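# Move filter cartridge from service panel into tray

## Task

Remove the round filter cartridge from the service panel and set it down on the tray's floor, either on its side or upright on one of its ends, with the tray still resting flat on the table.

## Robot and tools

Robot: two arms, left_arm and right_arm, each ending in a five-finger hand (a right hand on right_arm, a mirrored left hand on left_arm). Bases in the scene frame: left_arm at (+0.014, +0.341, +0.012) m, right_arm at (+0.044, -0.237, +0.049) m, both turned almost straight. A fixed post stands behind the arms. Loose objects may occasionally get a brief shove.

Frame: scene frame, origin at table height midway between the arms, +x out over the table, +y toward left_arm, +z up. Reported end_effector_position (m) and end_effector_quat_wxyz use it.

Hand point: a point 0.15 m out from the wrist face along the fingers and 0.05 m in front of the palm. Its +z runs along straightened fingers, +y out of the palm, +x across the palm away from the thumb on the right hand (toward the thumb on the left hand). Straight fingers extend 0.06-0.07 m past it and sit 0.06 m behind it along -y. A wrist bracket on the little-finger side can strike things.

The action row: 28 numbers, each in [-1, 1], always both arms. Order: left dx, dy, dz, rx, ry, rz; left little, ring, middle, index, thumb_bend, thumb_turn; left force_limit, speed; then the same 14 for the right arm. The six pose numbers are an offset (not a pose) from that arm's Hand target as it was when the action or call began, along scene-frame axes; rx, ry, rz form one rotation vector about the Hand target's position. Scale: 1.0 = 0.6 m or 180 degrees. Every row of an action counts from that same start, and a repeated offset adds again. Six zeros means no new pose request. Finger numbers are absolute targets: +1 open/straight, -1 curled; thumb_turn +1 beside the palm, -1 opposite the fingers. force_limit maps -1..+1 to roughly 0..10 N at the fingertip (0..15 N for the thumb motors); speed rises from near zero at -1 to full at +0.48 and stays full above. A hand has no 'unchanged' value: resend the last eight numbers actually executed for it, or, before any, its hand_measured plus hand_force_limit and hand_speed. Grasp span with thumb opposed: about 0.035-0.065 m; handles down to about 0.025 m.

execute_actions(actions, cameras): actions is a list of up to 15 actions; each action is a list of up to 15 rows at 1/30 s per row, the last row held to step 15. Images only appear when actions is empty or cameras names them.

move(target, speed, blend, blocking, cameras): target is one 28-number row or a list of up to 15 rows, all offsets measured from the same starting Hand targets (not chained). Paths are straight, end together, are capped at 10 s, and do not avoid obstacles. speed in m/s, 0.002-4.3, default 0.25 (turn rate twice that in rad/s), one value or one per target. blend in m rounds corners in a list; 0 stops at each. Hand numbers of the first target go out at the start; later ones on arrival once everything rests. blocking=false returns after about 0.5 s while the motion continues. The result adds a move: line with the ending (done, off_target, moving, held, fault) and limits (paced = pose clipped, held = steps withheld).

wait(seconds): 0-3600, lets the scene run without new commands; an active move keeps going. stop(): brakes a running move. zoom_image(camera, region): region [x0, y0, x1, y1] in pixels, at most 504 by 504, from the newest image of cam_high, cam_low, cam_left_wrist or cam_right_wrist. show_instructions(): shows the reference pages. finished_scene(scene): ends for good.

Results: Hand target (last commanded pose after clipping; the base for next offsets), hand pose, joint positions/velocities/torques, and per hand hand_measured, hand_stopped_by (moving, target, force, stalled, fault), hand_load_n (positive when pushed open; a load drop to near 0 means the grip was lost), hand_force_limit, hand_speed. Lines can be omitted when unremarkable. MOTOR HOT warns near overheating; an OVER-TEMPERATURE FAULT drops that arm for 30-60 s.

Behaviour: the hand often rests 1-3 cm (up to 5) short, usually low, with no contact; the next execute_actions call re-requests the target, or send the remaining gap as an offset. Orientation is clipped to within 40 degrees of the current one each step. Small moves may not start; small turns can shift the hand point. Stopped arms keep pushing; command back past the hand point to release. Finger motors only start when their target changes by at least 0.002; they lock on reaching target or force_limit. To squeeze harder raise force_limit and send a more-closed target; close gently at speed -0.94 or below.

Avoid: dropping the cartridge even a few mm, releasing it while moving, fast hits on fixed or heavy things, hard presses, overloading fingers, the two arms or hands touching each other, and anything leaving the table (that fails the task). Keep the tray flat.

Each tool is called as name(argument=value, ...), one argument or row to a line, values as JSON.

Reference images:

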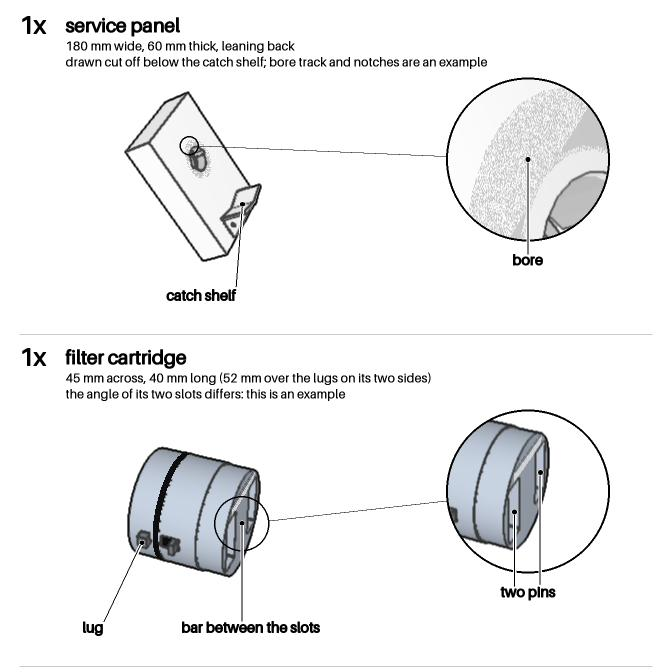

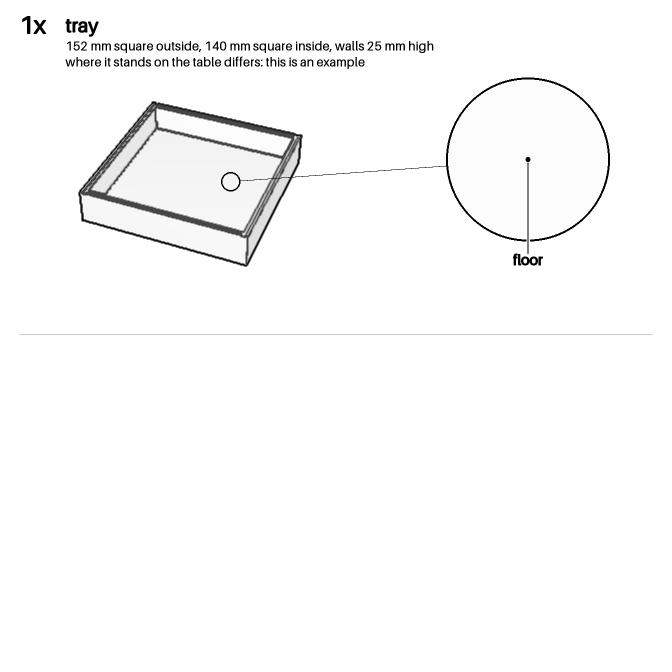

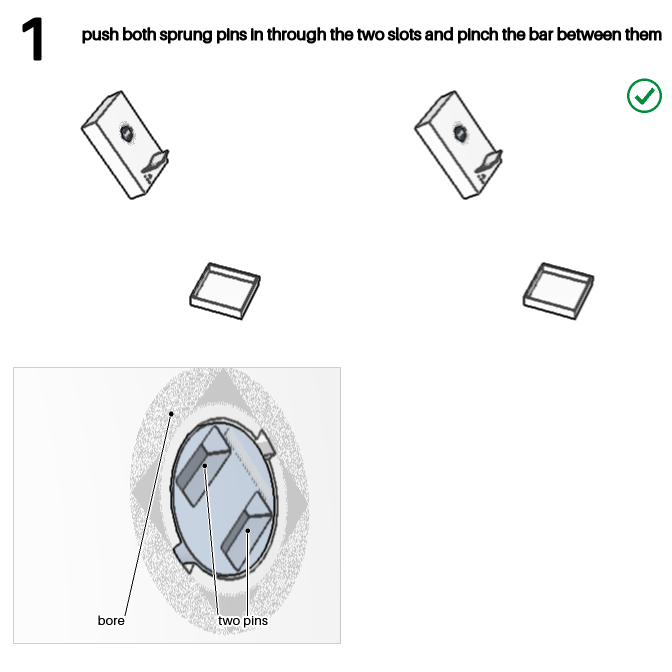

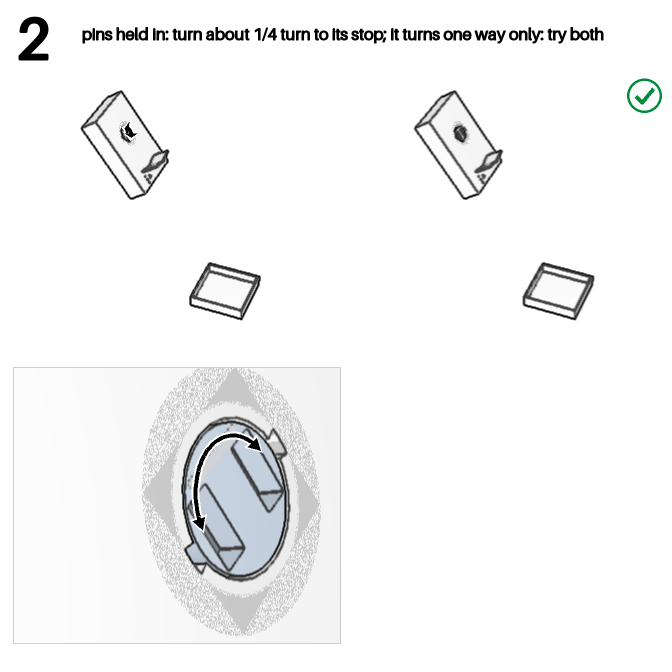

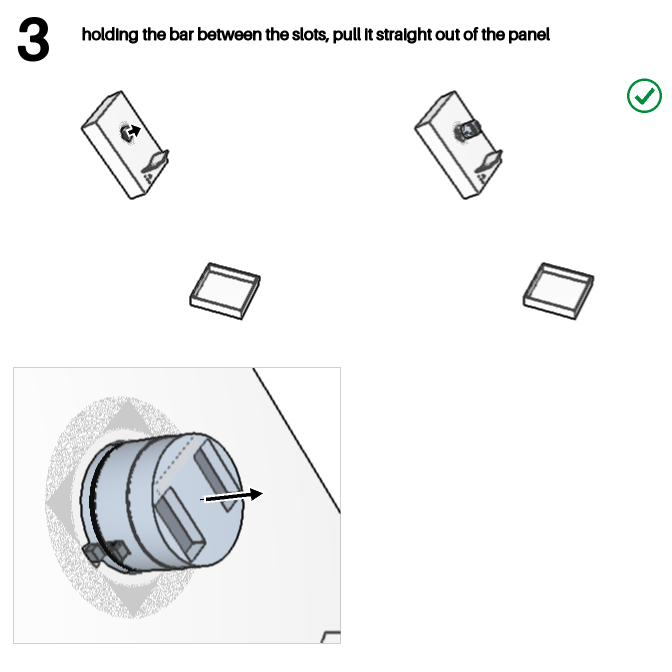

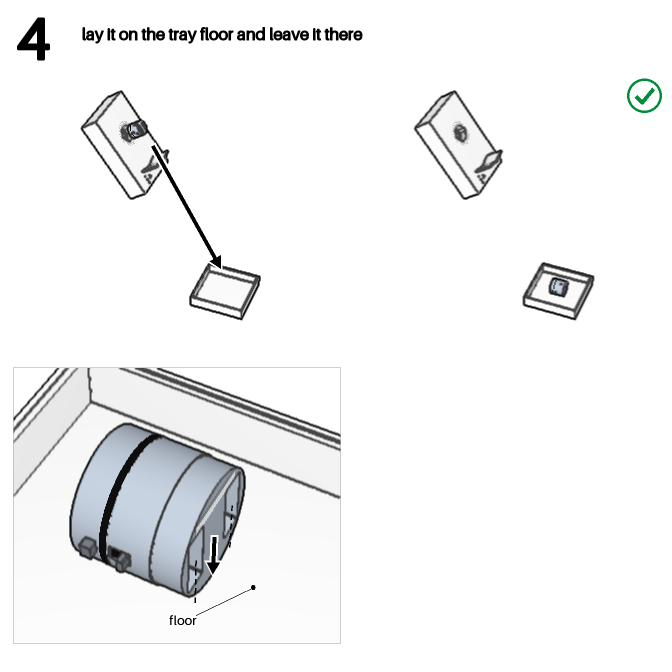

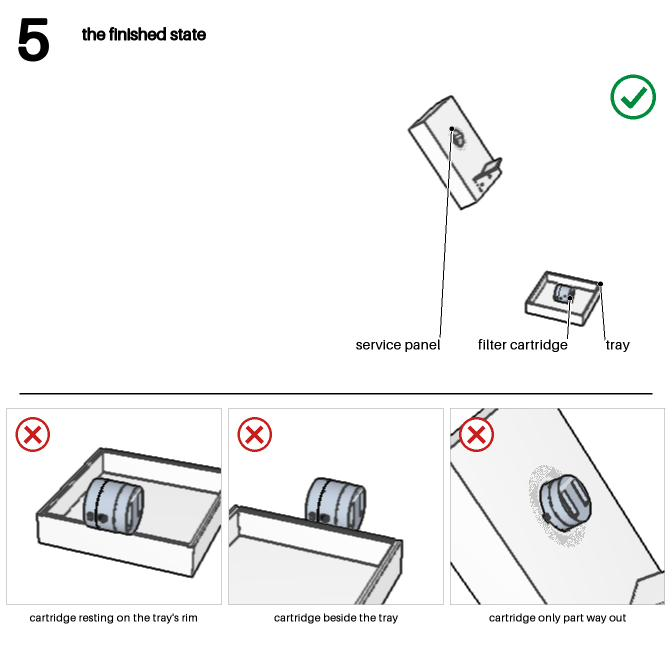

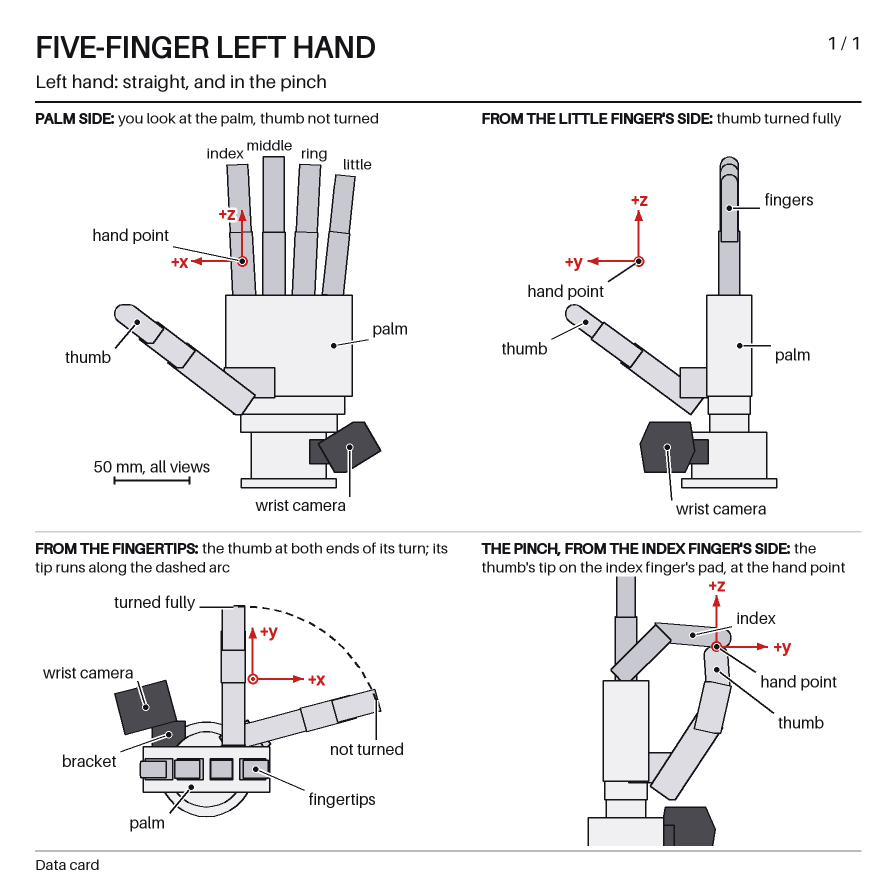

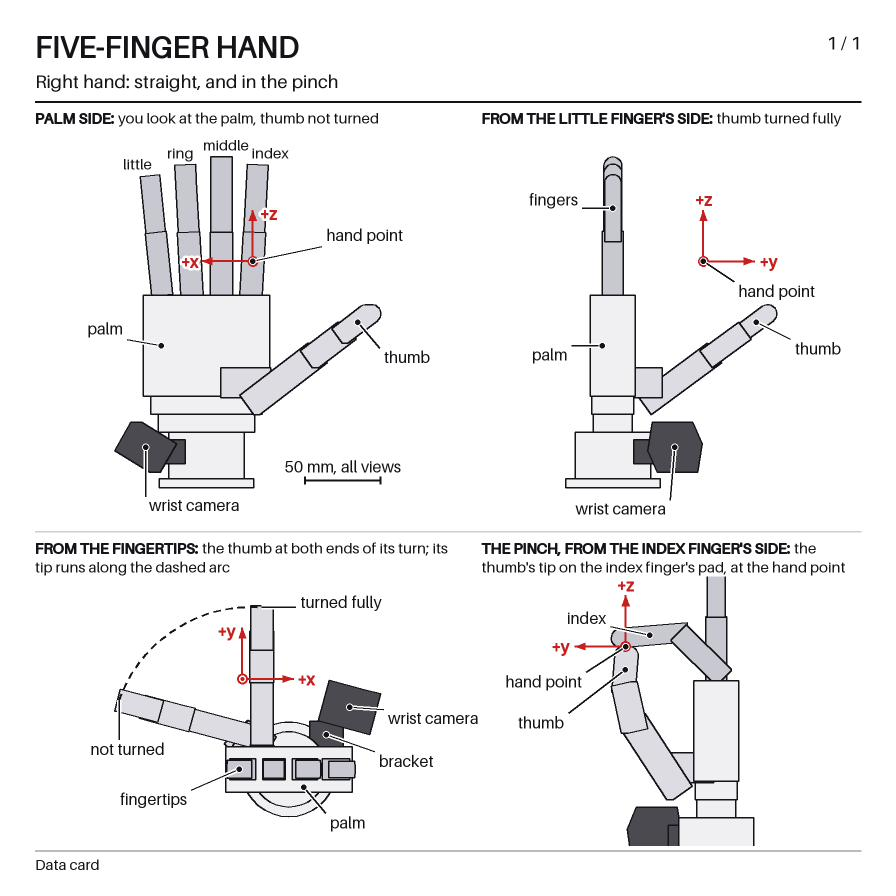

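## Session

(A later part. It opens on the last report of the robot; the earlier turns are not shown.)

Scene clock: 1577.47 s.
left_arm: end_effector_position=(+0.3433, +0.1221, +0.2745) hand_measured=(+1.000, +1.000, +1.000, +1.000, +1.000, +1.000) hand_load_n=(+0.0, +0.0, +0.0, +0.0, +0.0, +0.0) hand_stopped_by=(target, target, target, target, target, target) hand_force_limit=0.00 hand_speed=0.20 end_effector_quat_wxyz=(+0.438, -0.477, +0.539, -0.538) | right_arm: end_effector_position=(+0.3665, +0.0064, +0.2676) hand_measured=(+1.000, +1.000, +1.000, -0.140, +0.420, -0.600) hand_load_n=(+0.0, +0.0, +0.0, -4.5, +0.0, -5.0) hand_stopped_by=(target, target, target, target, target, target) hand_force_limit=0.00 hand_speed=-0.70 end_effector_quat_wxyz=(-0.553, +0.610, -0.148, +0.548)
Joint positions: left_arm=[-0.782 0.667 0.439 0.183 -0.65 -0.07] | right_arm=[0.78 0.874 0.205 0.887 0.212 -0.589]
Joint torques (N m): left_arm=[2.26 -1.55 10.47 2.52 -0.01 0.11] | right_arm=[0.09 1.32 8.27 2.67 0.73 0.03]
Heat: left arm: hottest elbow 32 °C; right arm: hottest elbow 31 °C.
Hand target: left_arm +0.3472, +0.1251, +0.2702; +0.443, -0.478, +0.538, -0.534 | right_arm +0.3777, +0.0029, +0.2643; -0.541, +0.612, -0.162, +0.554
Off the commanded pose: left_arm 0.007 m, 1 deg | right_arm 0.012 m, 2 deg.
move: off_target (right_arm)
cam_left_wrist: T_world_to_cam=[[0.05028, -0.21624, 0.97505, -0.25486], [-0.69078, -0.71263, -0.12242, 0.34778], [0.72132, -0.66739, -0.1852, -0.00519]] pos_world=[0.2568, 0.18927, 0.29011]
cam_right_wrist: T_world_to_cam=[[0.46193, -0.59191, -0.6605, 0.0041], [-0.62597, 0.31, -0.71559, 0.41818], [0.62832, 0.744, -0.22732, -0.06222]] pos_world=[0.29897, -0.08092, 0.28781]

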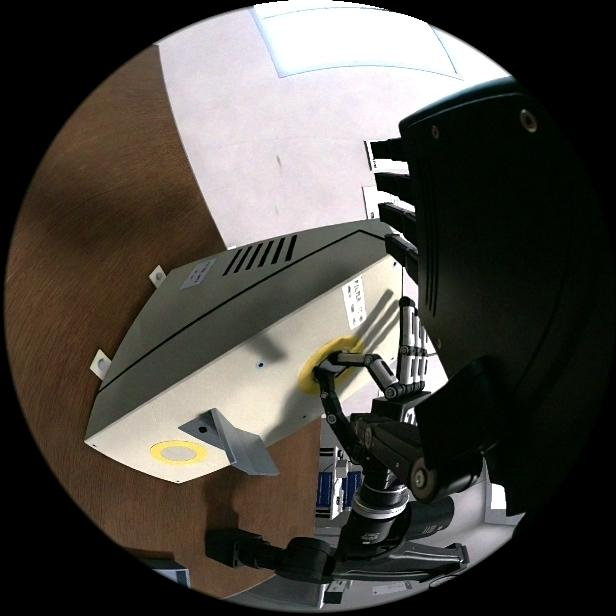

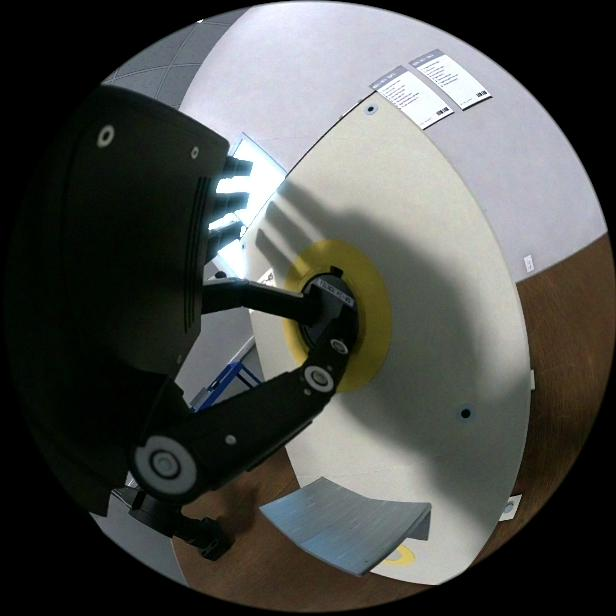

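move(
  target=[
    [0,0,0,0,0,0,1,1,1,1,1,1,0,0.2,0.0,0.001,-0.001,-0.0455,0,0.0319,1,1,1,-0.14,0.42,-0.60,0,-0.7],
    [0,0,0,0,0,0,1,1,1,1,1,1,0,0.2,0.003,0.001,-0.003,-0.0455,0,0.0319,1,1,1,-0.24,0.32,-0.60,-0.4,-0.94],
  ],
  speed=0.03,
  cameras=["cam_left_wrist", "cam_right_wrist"],
)

zoom_image(
  camera="cam_left_wrist",
  region=[295, 325, 375, 405],
)

zoom_image(
  camera="cam_right_wrist",
  region=[280, 250, 400, 370],
)

Scene clock: 1593.37 s.
left_arm: end_effector_position=(+0.3433, +0.1221, +0.2745) hand_measured=(+1.000, +1.000, +1.000, +1.000, +1.000, +1.000) hand_load_n=(+0.0, +0.0, +0.0, +0.0, +0.0, -0.5) hand_stopped_by=(target, target, target, target, target, target) hand_force_limit=0.00 hand_speed=0.20 end_effector_quat_wxyz=(+0.438, -0.477, +0.539, -0.538) | right_arm: end_effector_position=(+0.3653, +0.0071, +0.2662) hand_measured=(+1.000, +1.000, +1.000, -0.240, +0.366, -0.600) hand_load_n=(+0.0, +0.0, +0.0, +2.5, +4.0, +0.5) hand_stopped_by=(target, target, target, target, force, target) hand_force_limit=-0.40 hand_speed=-0.94 end_effector_quat_wxyz=(-0.545, +0.644, -0.088, +0.529)
Joint positions: left_arm=[-0.782 0.667 0.439 0.183 -0.65 -0.07] | right_arm=[0.704 0.806 0.227 0.735 0.027 -0.64]
Joint torques (N m): left_arm=[2.14 -1.44 10.52 2.51 -0.01 0.11] | right_arm=[-0.44 1.32 9.59 1.13 0.32 -0.23]
Heat: left arm: hottest elbow 32 °C; right arm: hottest elbow 31 °C.
Hand target: left_arm +0.3472, +0.1251, +0.2702; +0.443, -0.478, +0.538, -0.534 | right_arm +0.3795, +0.0034, +0.2623; -0.523, +0.656, -0.091, +0.536
Off the commanded pose: left_arm 0.007 m, 1 deg | right_arm 0.015 m, 3 deg.
move: off_target (right_arm); target 2's new numbers were sent with right_arm's hand 0.015 m and 3 deg from that target
cam_left_wrist: T_world_to_cam=[[0.05028, -0.21624, 0.97505, -0.25486], [-0.69078, -0.71263, -0.12242, 0.34778], [0.72132, -0.66739, -0.1852, -0.00519]] pos_world=[0.2568, 0.18927, 0.29011]
cam_right_wrist: T_world_to_cam=[[0.52297, -0.61231, -0.59294, -0.03585], [-0.64517, 0.17023, -0.74484, 0.4321], [0.55701, 0.77207, -0.30602, -0.01545]] pos_world=[0.30613, -0.08358, 0.29585]

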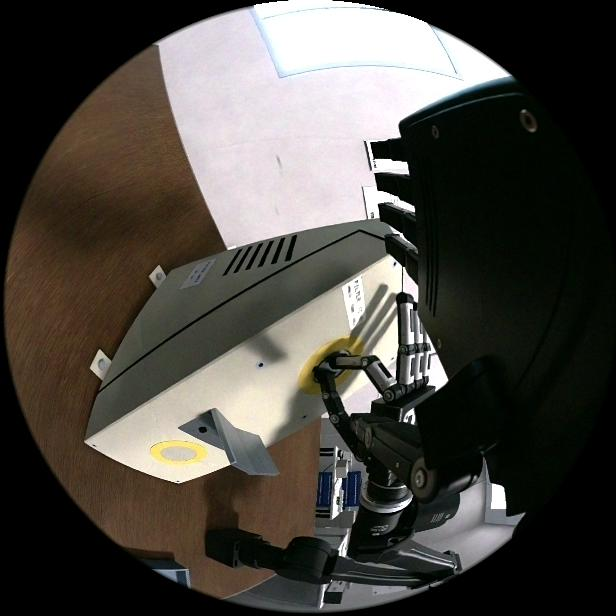

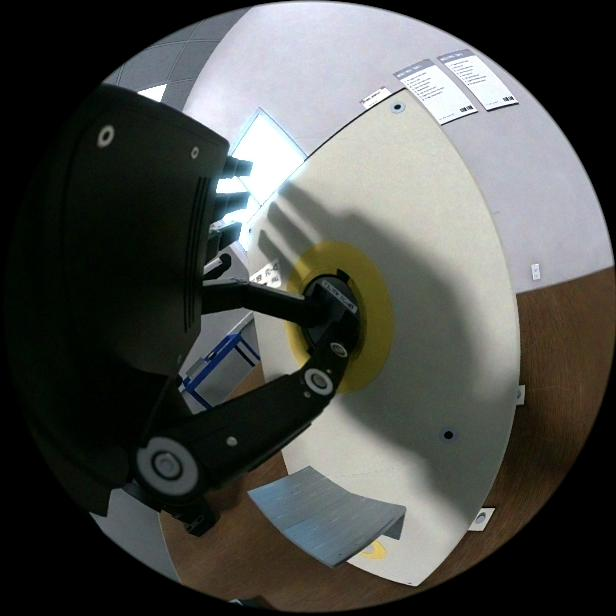

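Scaled by 6.300 from the camera's image (finer frame: 880x880).

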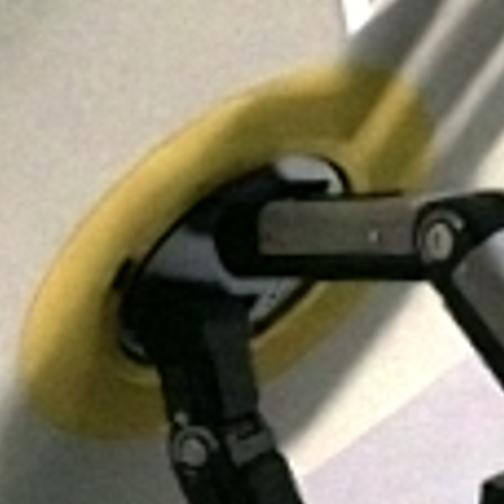

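Scaled by 4.200 from the camera's image (finer frame: 880x880).

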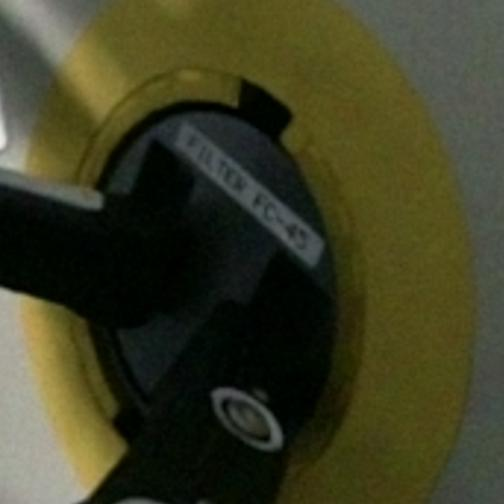

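move(
  target=[
    [0,0,0,0,0,0,1,1,1,1,1,1,0,0.2,0.0,0.0,0.0,0,0,0,1,1,1,-0.16,0.41,-0.60,0,-0.7],
    [0,0,0,0,0,0,1,1,1,1,1,1,0,0.2,0.010,-0.002,-0.007,0,0,0,1,1,1,-0.16,0.41,-0.60,0,-0.7],
  ],
  speed=0.03,
  cameras=["cam_left_wrist", "cam_right_wrist"],
)

zoom_image(
  camera="cam_left_wrist",
  region=[305, 335, 365, 395],
)

zoom_image(
  camera="cam_right_wrist",
  region=[280, 250, 400, 370],
)

Scene clock: 1644.47 s.
left_arm: end_effector_position=(+0.3433, +0.1221, +0.2745) hand_measured=(+1.000, +1.000, +1.000, +1.000, +1.000, +1.000) hand_load_n=(+0.0, -0.5, +0.0, +0.0, +0.0, -0.5) hand_stopped_by=(target, target, target, target, target, target) hand_force_limit=0.00 hand_speed=0.20 end_effector_quat_wxyz=(+0.438, -0.477, +0.539, -0.538) | right_arm: end_effector_position=(+0.3662, +0.0073, +0.2665) hand_measured=(+1.000, +1.000, +1.000, -0.160, +0.410, -0.600) hand_load_n=(+0.0, +0.0, +0.0, +0.0, +0.0, +0.0) hand_stopped_by=(target, target, target, target, target, target) hand_force_limit=0.00 hand_speed=-0.70 end_effector_quat_wxyz=(-0.548, +0.644, -0.082, +0.528)
Joint positions: left_arm=[-0.782 0.667 0.439 0.183 -0.65 -0.07] | right_arm=[0.692 0.811 0.227 0.742 0.003 -0.64]
Joint torques (N m): left_arm=[2.2 -1.55 10.41 2.56 -0.01 0.11] | right_arm=[-1.32 3.19 9.47 2.11 0.43 -0.21]
Heat: left arm: hottest elbow 31 °C; right arm: hottest elbow 32 °C.
Hand target: left_arm +0.3472, +0.1251, +0.2702; +0.443, -0.478, +0.538, -0.534 | right_arm +0.3854, +0.0023, +0.2581; -0.523, +0.656, -0.091, +0.536
Off the commanded pose: left_arm 0.007 m, 1 deg | right_arm 0.022 m, 4 deg.
move: off_target (right_arm)
cam_left_wrist: T_world_to_cam=[[0.05028, -0.21624, 0.97505, -0.25486], [-0.69078, -0.71263, -0.12242, 0.34778], [0.72132, -0.66739, -0.1852, -0.00519]] pos_world=[0.2568, 0.18927, 0.29011]
cam_right_wrist: T_world_to_cam=[[0.53239, -0.6072, -0.58981, -0.04042], [-0.64371, 0.16208, -0.74791, 0.43318], [0.54972, 0.77784, -0.30457, -0.01374]] pos_world=[0.30792, -0.08406, 0.29596]

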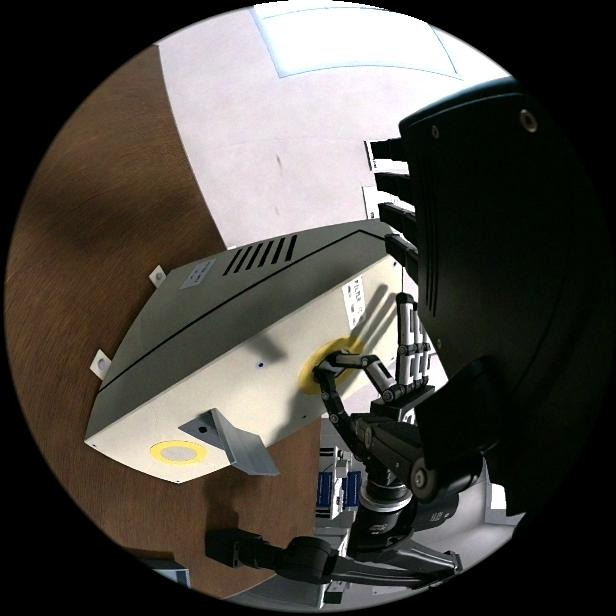

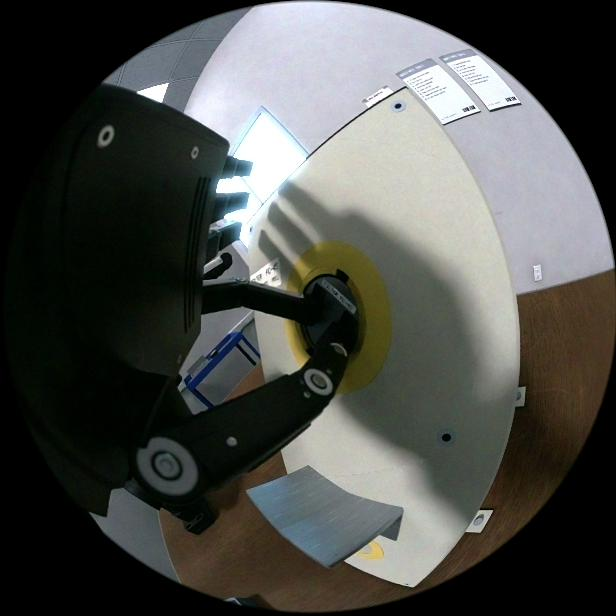

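Scaled by 8.400 from the camera's image (finer frame: 880x880).

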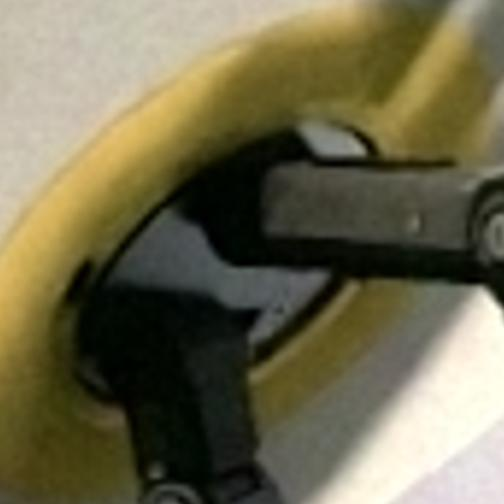

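Scaled by 4.200 from the camera's image (finer frame: 880x880).

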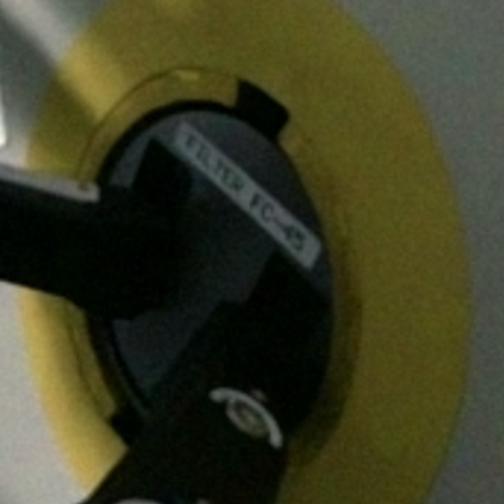

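move(
  target=[0,0,0,0,0,0,1,1,1,1,1,1,0,0.2,-0.0013,0.0018,-0.002,-0.0682,0,0.0478,1,1,1,-0.16,0.41,-0.60,0,-0.7],
  speed=0.05,
)

move(
  target=[0,0,0,0,0,0,1,1,1,1,1,1,0,0.2,-0.0017,0.0012,-0.0023,-0.0682,0,0.0478,1,1,1,-0.16,0.41,-0.60,0,-0.7],
  speed=0.05,
  cameras=["cam_left_wrist", "cam_right_wrist"],
)

zoom_image(
  camera="cam_left_wrist",
  region=[305, 335, 365, 395],
)

zoom_image(
  camera="cam_right_wrist",
  region=[280, 250, 400, 370],
)

Scene clock: 1659.37 s.
left_arm: end_effector_position=(+0.3433, +0.1221, +0.2745) hand_measured=(+1.000, +1.000, +1.000, +1.000, +1.000, +1.000) hand_load_n=(+0.0, +0.0, +0.0, +0.0, +0.0, +0.0) hand_stopped_by=(target, target, target, target, target, target) hand_force_limit=0.00 hand_speed=0.20 end_effector_quat_wxyz=(+0.438, -0.477, +0.539, -0.538) | right_arm: end_effector_position=(+0.3655, +0.0091, +0.2649) hand_measured=(+1.000, +1.000, +1.000, -0.160, +0.410, -0.600) hand_load_n=(+0.0, +0.0, +0.0, -4.0, +0.0, +7.0) hand_stopped_by=(target, target, target, target, target, target) hand_force_limit=0.00 hand_speed=-0.70 end_effector_quat_wxyz=(-0.521, +0.695, +0.016, +0.495)
Joint positions: left_arm=[-0.782 0.667 0.439 0.183 -0.65 -0.07] | right_arm=[0.597 0.751 0.298 0.487 -0.248 -0.775]
Joint torques (N m): left_arm=[2.26 -1.38 10.45 2.51 -0.01 0.11] | right_arm=[-0.62 2.96 10.41 0.92 0.55 -0.49]
Heat: left arm: hottest elbow 31 °C; right arm: hottest elbow 32 °C.
Hand target: left_arm +0.3472, +0.1251, +0.2702; +0.443, -0.478, +0.538, -0.534 | right_arm +0.3847, +0.0033, +0.2571; -0.488, +0.713, +0.016, +0.503
Off the commanded pose: left_arm 0.007 m, 1 deg | right_arm 0.021 m, 4 deg.
move: off_target (right_arm)

Scene clock: 1662.63 s.
left_arm: end_effector_position=(+0.3433, +0.1221, +0.2745) hand_measured=(+1.000, +1.000, +1.000, +1.000, +1.000, +1.000) hand_load_n=(+0.0, +0.0, +0.0, +0.0, +0.0, -0.5) hand_stopped_by=(target, target, target, target, target, target) hand_force_limit=0.00 hand_speed=0.20 end_effector_quat_wxyz=(+0.438, -0.477, +0.539, -0.538) | right_arm: end_effector_position=(+0.3637, +0.0102, +0.2635) hand_measured=(+1.000, +1.000, +1.000, -0.160, +0.412, -0.600) hand_load_n=(+0.0, +0.0, +0.0, -3.5, +3.0, +5.5) hand_stopped_by=(target, target, target, target, target, target) hand_force_limit=0.00 hand_speed=-0.70 end_effector_quat_wxyz=(-0.478, +0.744, +0.119, +0.451)
Joint positions: left_arm=[-0.782 0.667 0.439 0.183 -0.65 -0.07] | right_arm=[0.54 0.738 0.411 0.176 -0.441 -0.979]
Joint torques (N m): left_arm=[2.32 -1.44 10.48 2.54 -0.01 0.11] | right_arm=[-0.32 2.78 10.44 1.54 0.86 -0.59]
Heat: left arm: hottest elbow 31 °C; right arm: hottest elbow 32 °C.
Hand target: left_arm +0.3472, +0.1251, +0.2702; +0.443, -0.478, +0.538, -0.534 | right_arm +0.3837, +0.0041, +0.2557; -0.446, +0.758, +0.123, +0.460
Off the commanded pose: left_arm 0.007 m, 1 deg | right_arm 0.022 m, 4 deg.
move: off_target (right_arm)
cam_left_wrist: T_world_to_cam=[[0.05028, -0.21624, 0.97505, -0.25486], [-0.69078, -0.71263, -0.12242, 0.34778], [0.72132, -0.66739, -0.1852, -0.00519]] pos_world=[0.2568, 0.18927, 0.29011]
cam_right_wrist: T_world_to_cam=[[0.71471, -0.61369, -0.33551, -0.17236], [-0.61662, -0.32648, -0.71637, 0.41571], [0.33009, 0.71888, -0.61176, 0.1458]] pos_world=[0.3314, -0.07487, 0.32917]

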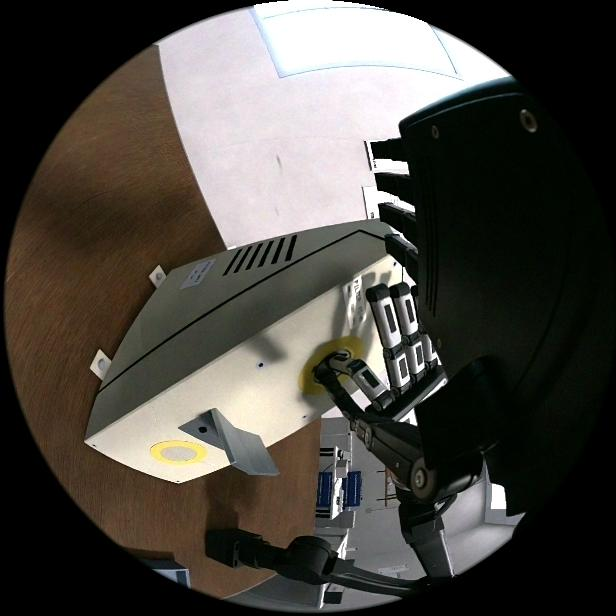

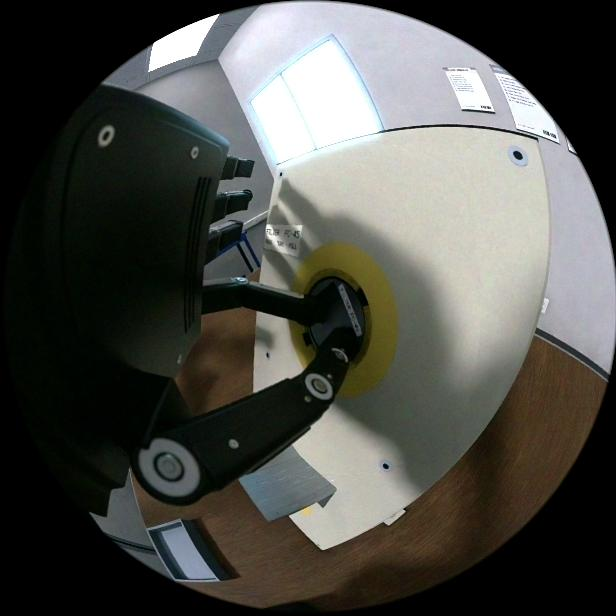

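Scaled by 8.400 from the camera's image (finer frame: 880x880).

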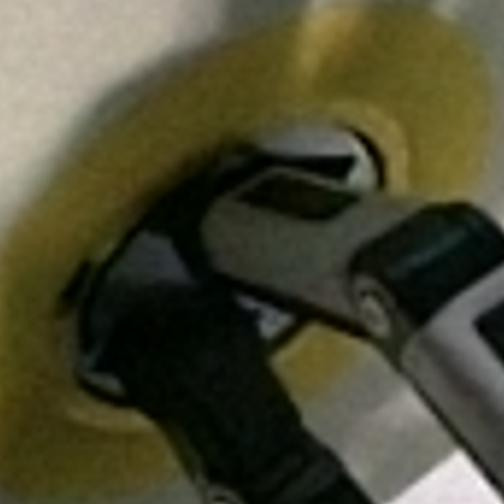

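Scaled by 4.200 from the camera's image (finer frame: 880x880).

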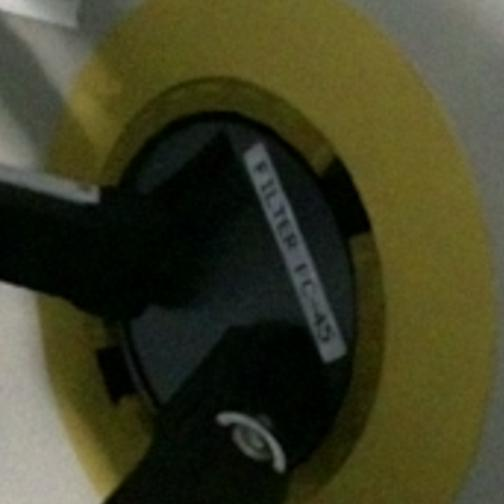

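move(
  target=[0,0,0,0,0,0,1,1,1,1,1,1,0,0.2,0.005,-0.005,0.0072,0.1364,0,-0.0957,1,1,1,-0.16,0.41,-0.60,0,-0.7],
  speed=0.08,
)

move(
  target=[0,0,0,0,0,0,1,1,1,1,1,1,0,0.2,0.001,-0.0023,0.0015,0.0682,0,-0.0478,1,1,1,-0.16,0.41,-0.60,0,-0.7],
  speed=0.05,
  cameras=["cam_left_wrist", "cam_right_wrist"],
)

zoom_image(
  camera="cam_right_wrist",
  region=[280, 250, 400, 370],
)

Scene clock: 1678.63 s.
left_arm: end_effector_position=(+0.3433, +0.1221, +0.2745) hand_measured=(+1.000, +1.000, +1.000, +1.000, +1.000, +1.000) hand_load_n=(+0.0, -0.5, +0.0, -0.5, +0.0, -0.5) hand_stopped_by=(target, target, target, target, target, target) hand_force_limit=0.00 hand_speed=0.20 end_effector_quat_wxyz=(+0.438, -0.477, +0.539, -0.538) | right_arm: end_effector_position=(+0.3678, +0.0071, +0.2689) hand_measured=(+1.000, +1.000, +1.000, -0.160, +0.410, -0.600) hand_load_n=(+0.0, +0.0, +0.0, -3.5, +0.0, +0.0) hand_stopped_by=(target, target, target, target, target, target) hand_force_limit=0.00 hand_speed=-0.70 end_effector_quat_wxyz=(-0.548, +0.646, -0.078, +0.525)
Joint positions: left_arm=[-0.782 0.667 0.439 0.183 -0.65 -0.07] | right_arm=[0.676 0.804 0.237 0.72 -0.023 -0.64]
Joint torques (N m): left_arm=[2.2 -1.44 10.45 2.54 -0.01 0.11] | right_arm=[-0.56 3.37 9.2 2.63 1.13 -0.21]
Heat: left arm: hottest elbow 31 °C; right arm: hottest elbow 33 °C.
Hand target: left_arm +0.3472, +0.1251, +0.2702; +0.443, -0.478, +0.538, -0.534 | right_arm +0.3867, +0.0011, +0.2599; -0.523, +0.656, -0.091, +0.536
Off the commanded pose: left_arm 0.007 m, 1 deg | right_arm 0.022 m, 4 deg.
move: off_target (right_arm)

Scene clock: 1681.77 s.
left_arm: end_effector_position=(+0.3433, +0.1221, +0.2745) hand_measured=(+1.000, +1.000, +1.000, +1.000, +1.000, +1.000) hand_load_n=(-0.5, -0.5, +0.0, +0.0, +0.0, +0.0) hand_stopped_by=(target, target, target, target, target, target) hand_force_limit=0.00 hand_speed=0.20 end_effector_quat_wxyz=(+0.438, -0.477, +0.539, -0.538) | right_arm: end_effector_position=(+0.3688, +0.0036, +0.2705) hand_measured=(+1.000, +1.000, +1.000, -0.160, +0.410, -0.600) hand_load_n=(+0.0, +0.0, +0.0, +0.0, +0.0, -1.5) hand_stopped_by=(target, target, target, target, target, target) hand_force_limit=0.00 hand_speed=-0.70 end_effector_quat_wxyz=(+0.573, -0.577, +0.182, -0.553)
Joint positions: left_arm=[-0.782 0.667 0.439 0.183 -0.65 -0.07] | right_arm=[0.79 0.943 0.185 1.039 0.269 -0.539]
Joint torques (N m): left_arm=[2.14 -1.44 10.5 2.56 -0.01 0.11] | right_arm=[-0.73 2.67 8.68 1.72 0.8 -0.05]
Heat: left arm: hottest elbow 31 °C; right arm: hottest elbow 32 °C.
Hand target: left_arm +0.3472, +0.1251, +0.2702; +0.443, -0.478, +0.538, -0.534 | right_arm +0.3873, -0.0003, +0.2609; +0.548, -0.588, +0.197, -0.561
Off the commanded pose: left_arm 0.007 m, 1 deg | right_arm 0.021 m, 4 deg.
move: off_target (right_arm)
cam_left_wrist: T_world_to_cam=[[0.05028, -0.21624, 0.97505, -0.25486], [-0.69078, -0.71263, -0.12242, 0.34778], [0.72132, -0.66739, -0.1852, -0.00519]] pos_world=[0.2568, 0.18927, 0.29011]
cam_right_wrist: T_world_to_cam=[[0.45022, -0.54144, -0.71003, 0.02083], [-0.60614, 0.39857, -0.68829, 0.40765], [0.65566, 0.74026, -0.14875, -0.09214]] pos_world=[0.29813, -0.08299, 0.28167]

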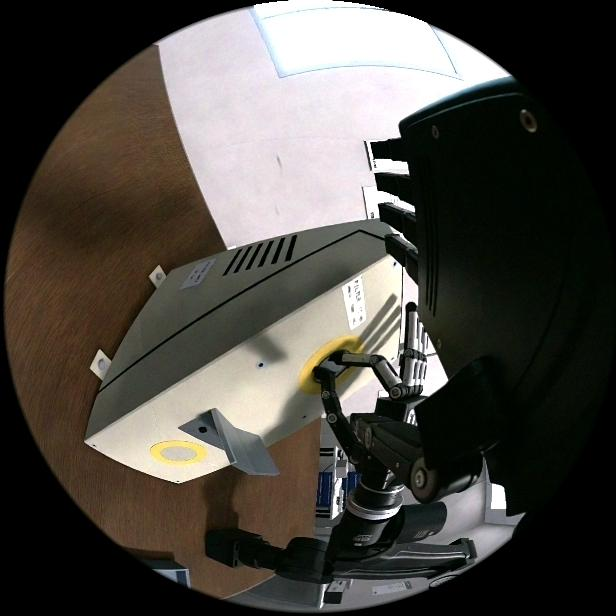

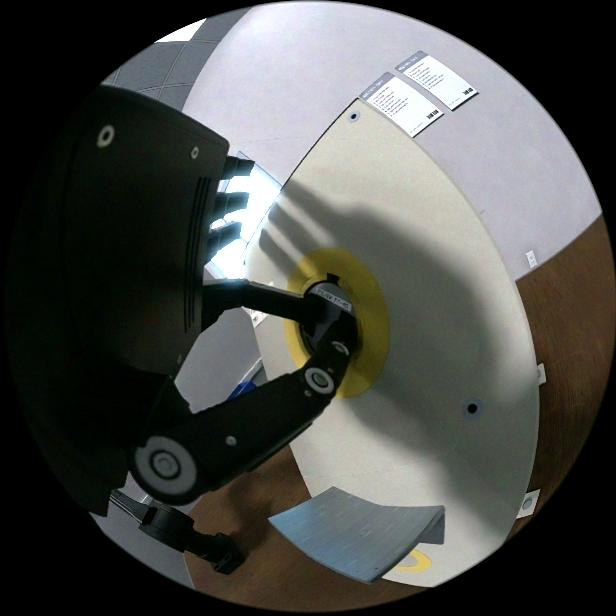

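Scaled by 4.200 from the camera's image (finer frame: 880x880).

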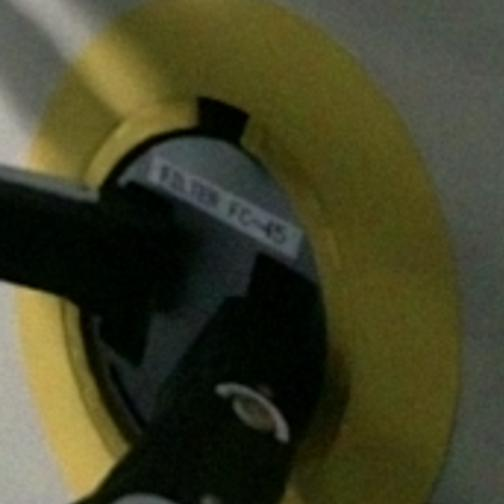

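move(
  target=[0,0,0,0,0,0,1,1,1,1,1,1,0,0.2,0.0007,-0.0028,0.001,0.0682,0,-0.0478,1,1,1,-0.16,0.41,-0.60,0,-0.7],
  speed=0.05,
  cameras=["cam_left_wrist", "cam_right_wrist"],
)

zoom_image(
  camera="cam_right_wrist",
  region=[280, 250, 400, 370],
)

zoom_image(
  camera="cam_left_wrist",
  region=[305, 335, 365, 395],
)

Scene clock: 1688.97 s.
left_arm: end_effector_position=(+0.3433, +0.1221, +0.2745) hand_measured=(+1.000, +1.000, +1.000, +1.000, +1.000, +1.000) hand_load_n=(+0.0, +0.0, -0.5, -0.5, +0.0, +0.0) hand_stopped_by=(target, target, target, target, target, target) hand_force_limit=0.00 hand_speed=0.20 end_effector_quat_wxyz=(+0.438, -0.477, +0.539, -0.538) | right_arm: end_effector_position=(+0.3675, +0.0018, +0.2692) hand_measured=(+1.000, +1.000, +1.000, -0.160, +0.410, -0.600) hand_load_n=(+0.0, +0.0, +0.0, +0.0, +0.0, -8.5) hand_stopped_by=(target, target, target, target, target, target) hand_force_limit=0.00 hand_speed=-0.70 end_effector_quat_wxyz=(+0.590, -0.504, +0.283, -0.563)
Joint positions: left_arm=[-0.782 0.667 0.439 0.183 -0.65 -0.07] | right_arm=[0.909 1.137 0.175 1.365 0.561 -0.474]
Joint torques (N m): left_arm=[2.32 -1.49 10.47 2.56 -0.01 0.11] | right_arm=[-1.38 0.85 7.83 1.25 0.77 -0.02]
Heat: left arm: hottest elbow 31 °C; right arm: hottest elbow 32 °C.
Hand target: left_arm +0.3472, +0.1251, +0.2702; +0.443, -0.478, +0.538, -0.534 | right_arm +0.3877, -0.0020, +0.2613; +0.564, -0.510, +0.299, -0.577
Off the commanded pose: left_arm 0.007 m, 1 deg | right_arm 0.022 m, 4 deg.
move: off_target (right_arm)
cam_left_wrist: T_world_to_cam=[[0.05028, -0.21624, 0.97505, -0.25486], [-0.69078, -0.71263, -0.12242, 0.34778], [0.72132, -0.66739, -0.1852, -0.00519]] pos_world=[0.2568, 0.18927, 0.29011]
cam_right_wrist: T_world_to_cam=[[0.3705, -0.43433, -0.82103, 0.07853], [-0.54746, 0.61196, -0.57078, 0.35314], [0.75035, 0.66095, -0.01104, -0.16191]] pos_world=[0.28572, -0.07499, 0.26425]

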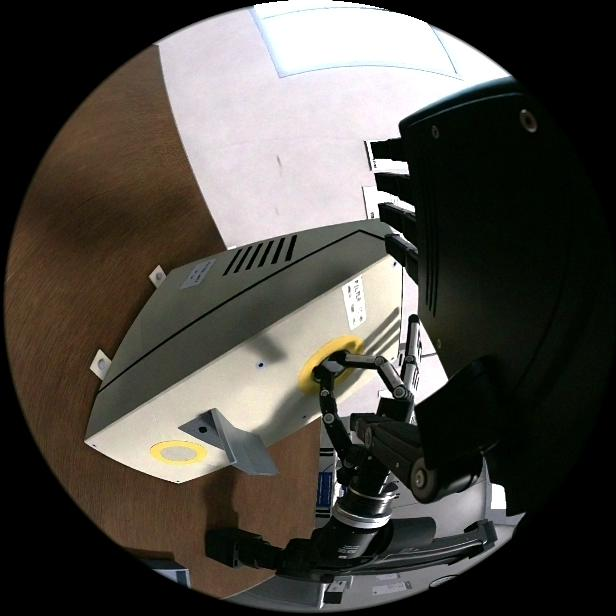

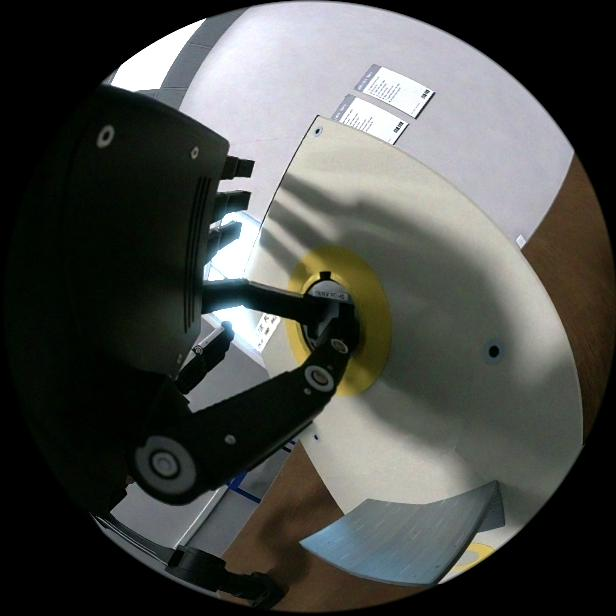

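Scaled by 4.200 from the camera's image (finer frame: 880x880).

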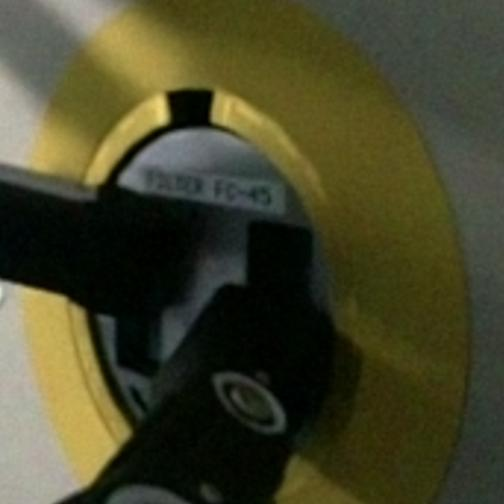

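Scaled by 8.400 from the camera's image (finer frame: 880x880).

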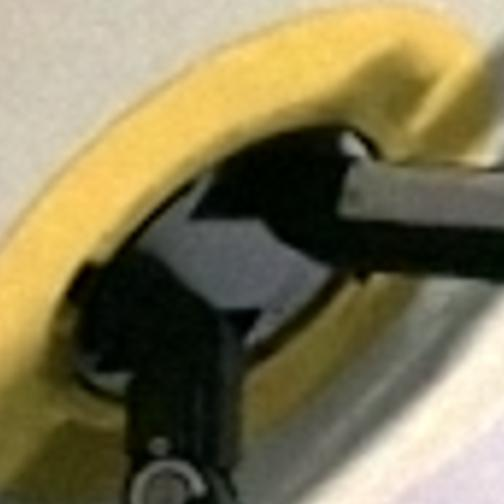

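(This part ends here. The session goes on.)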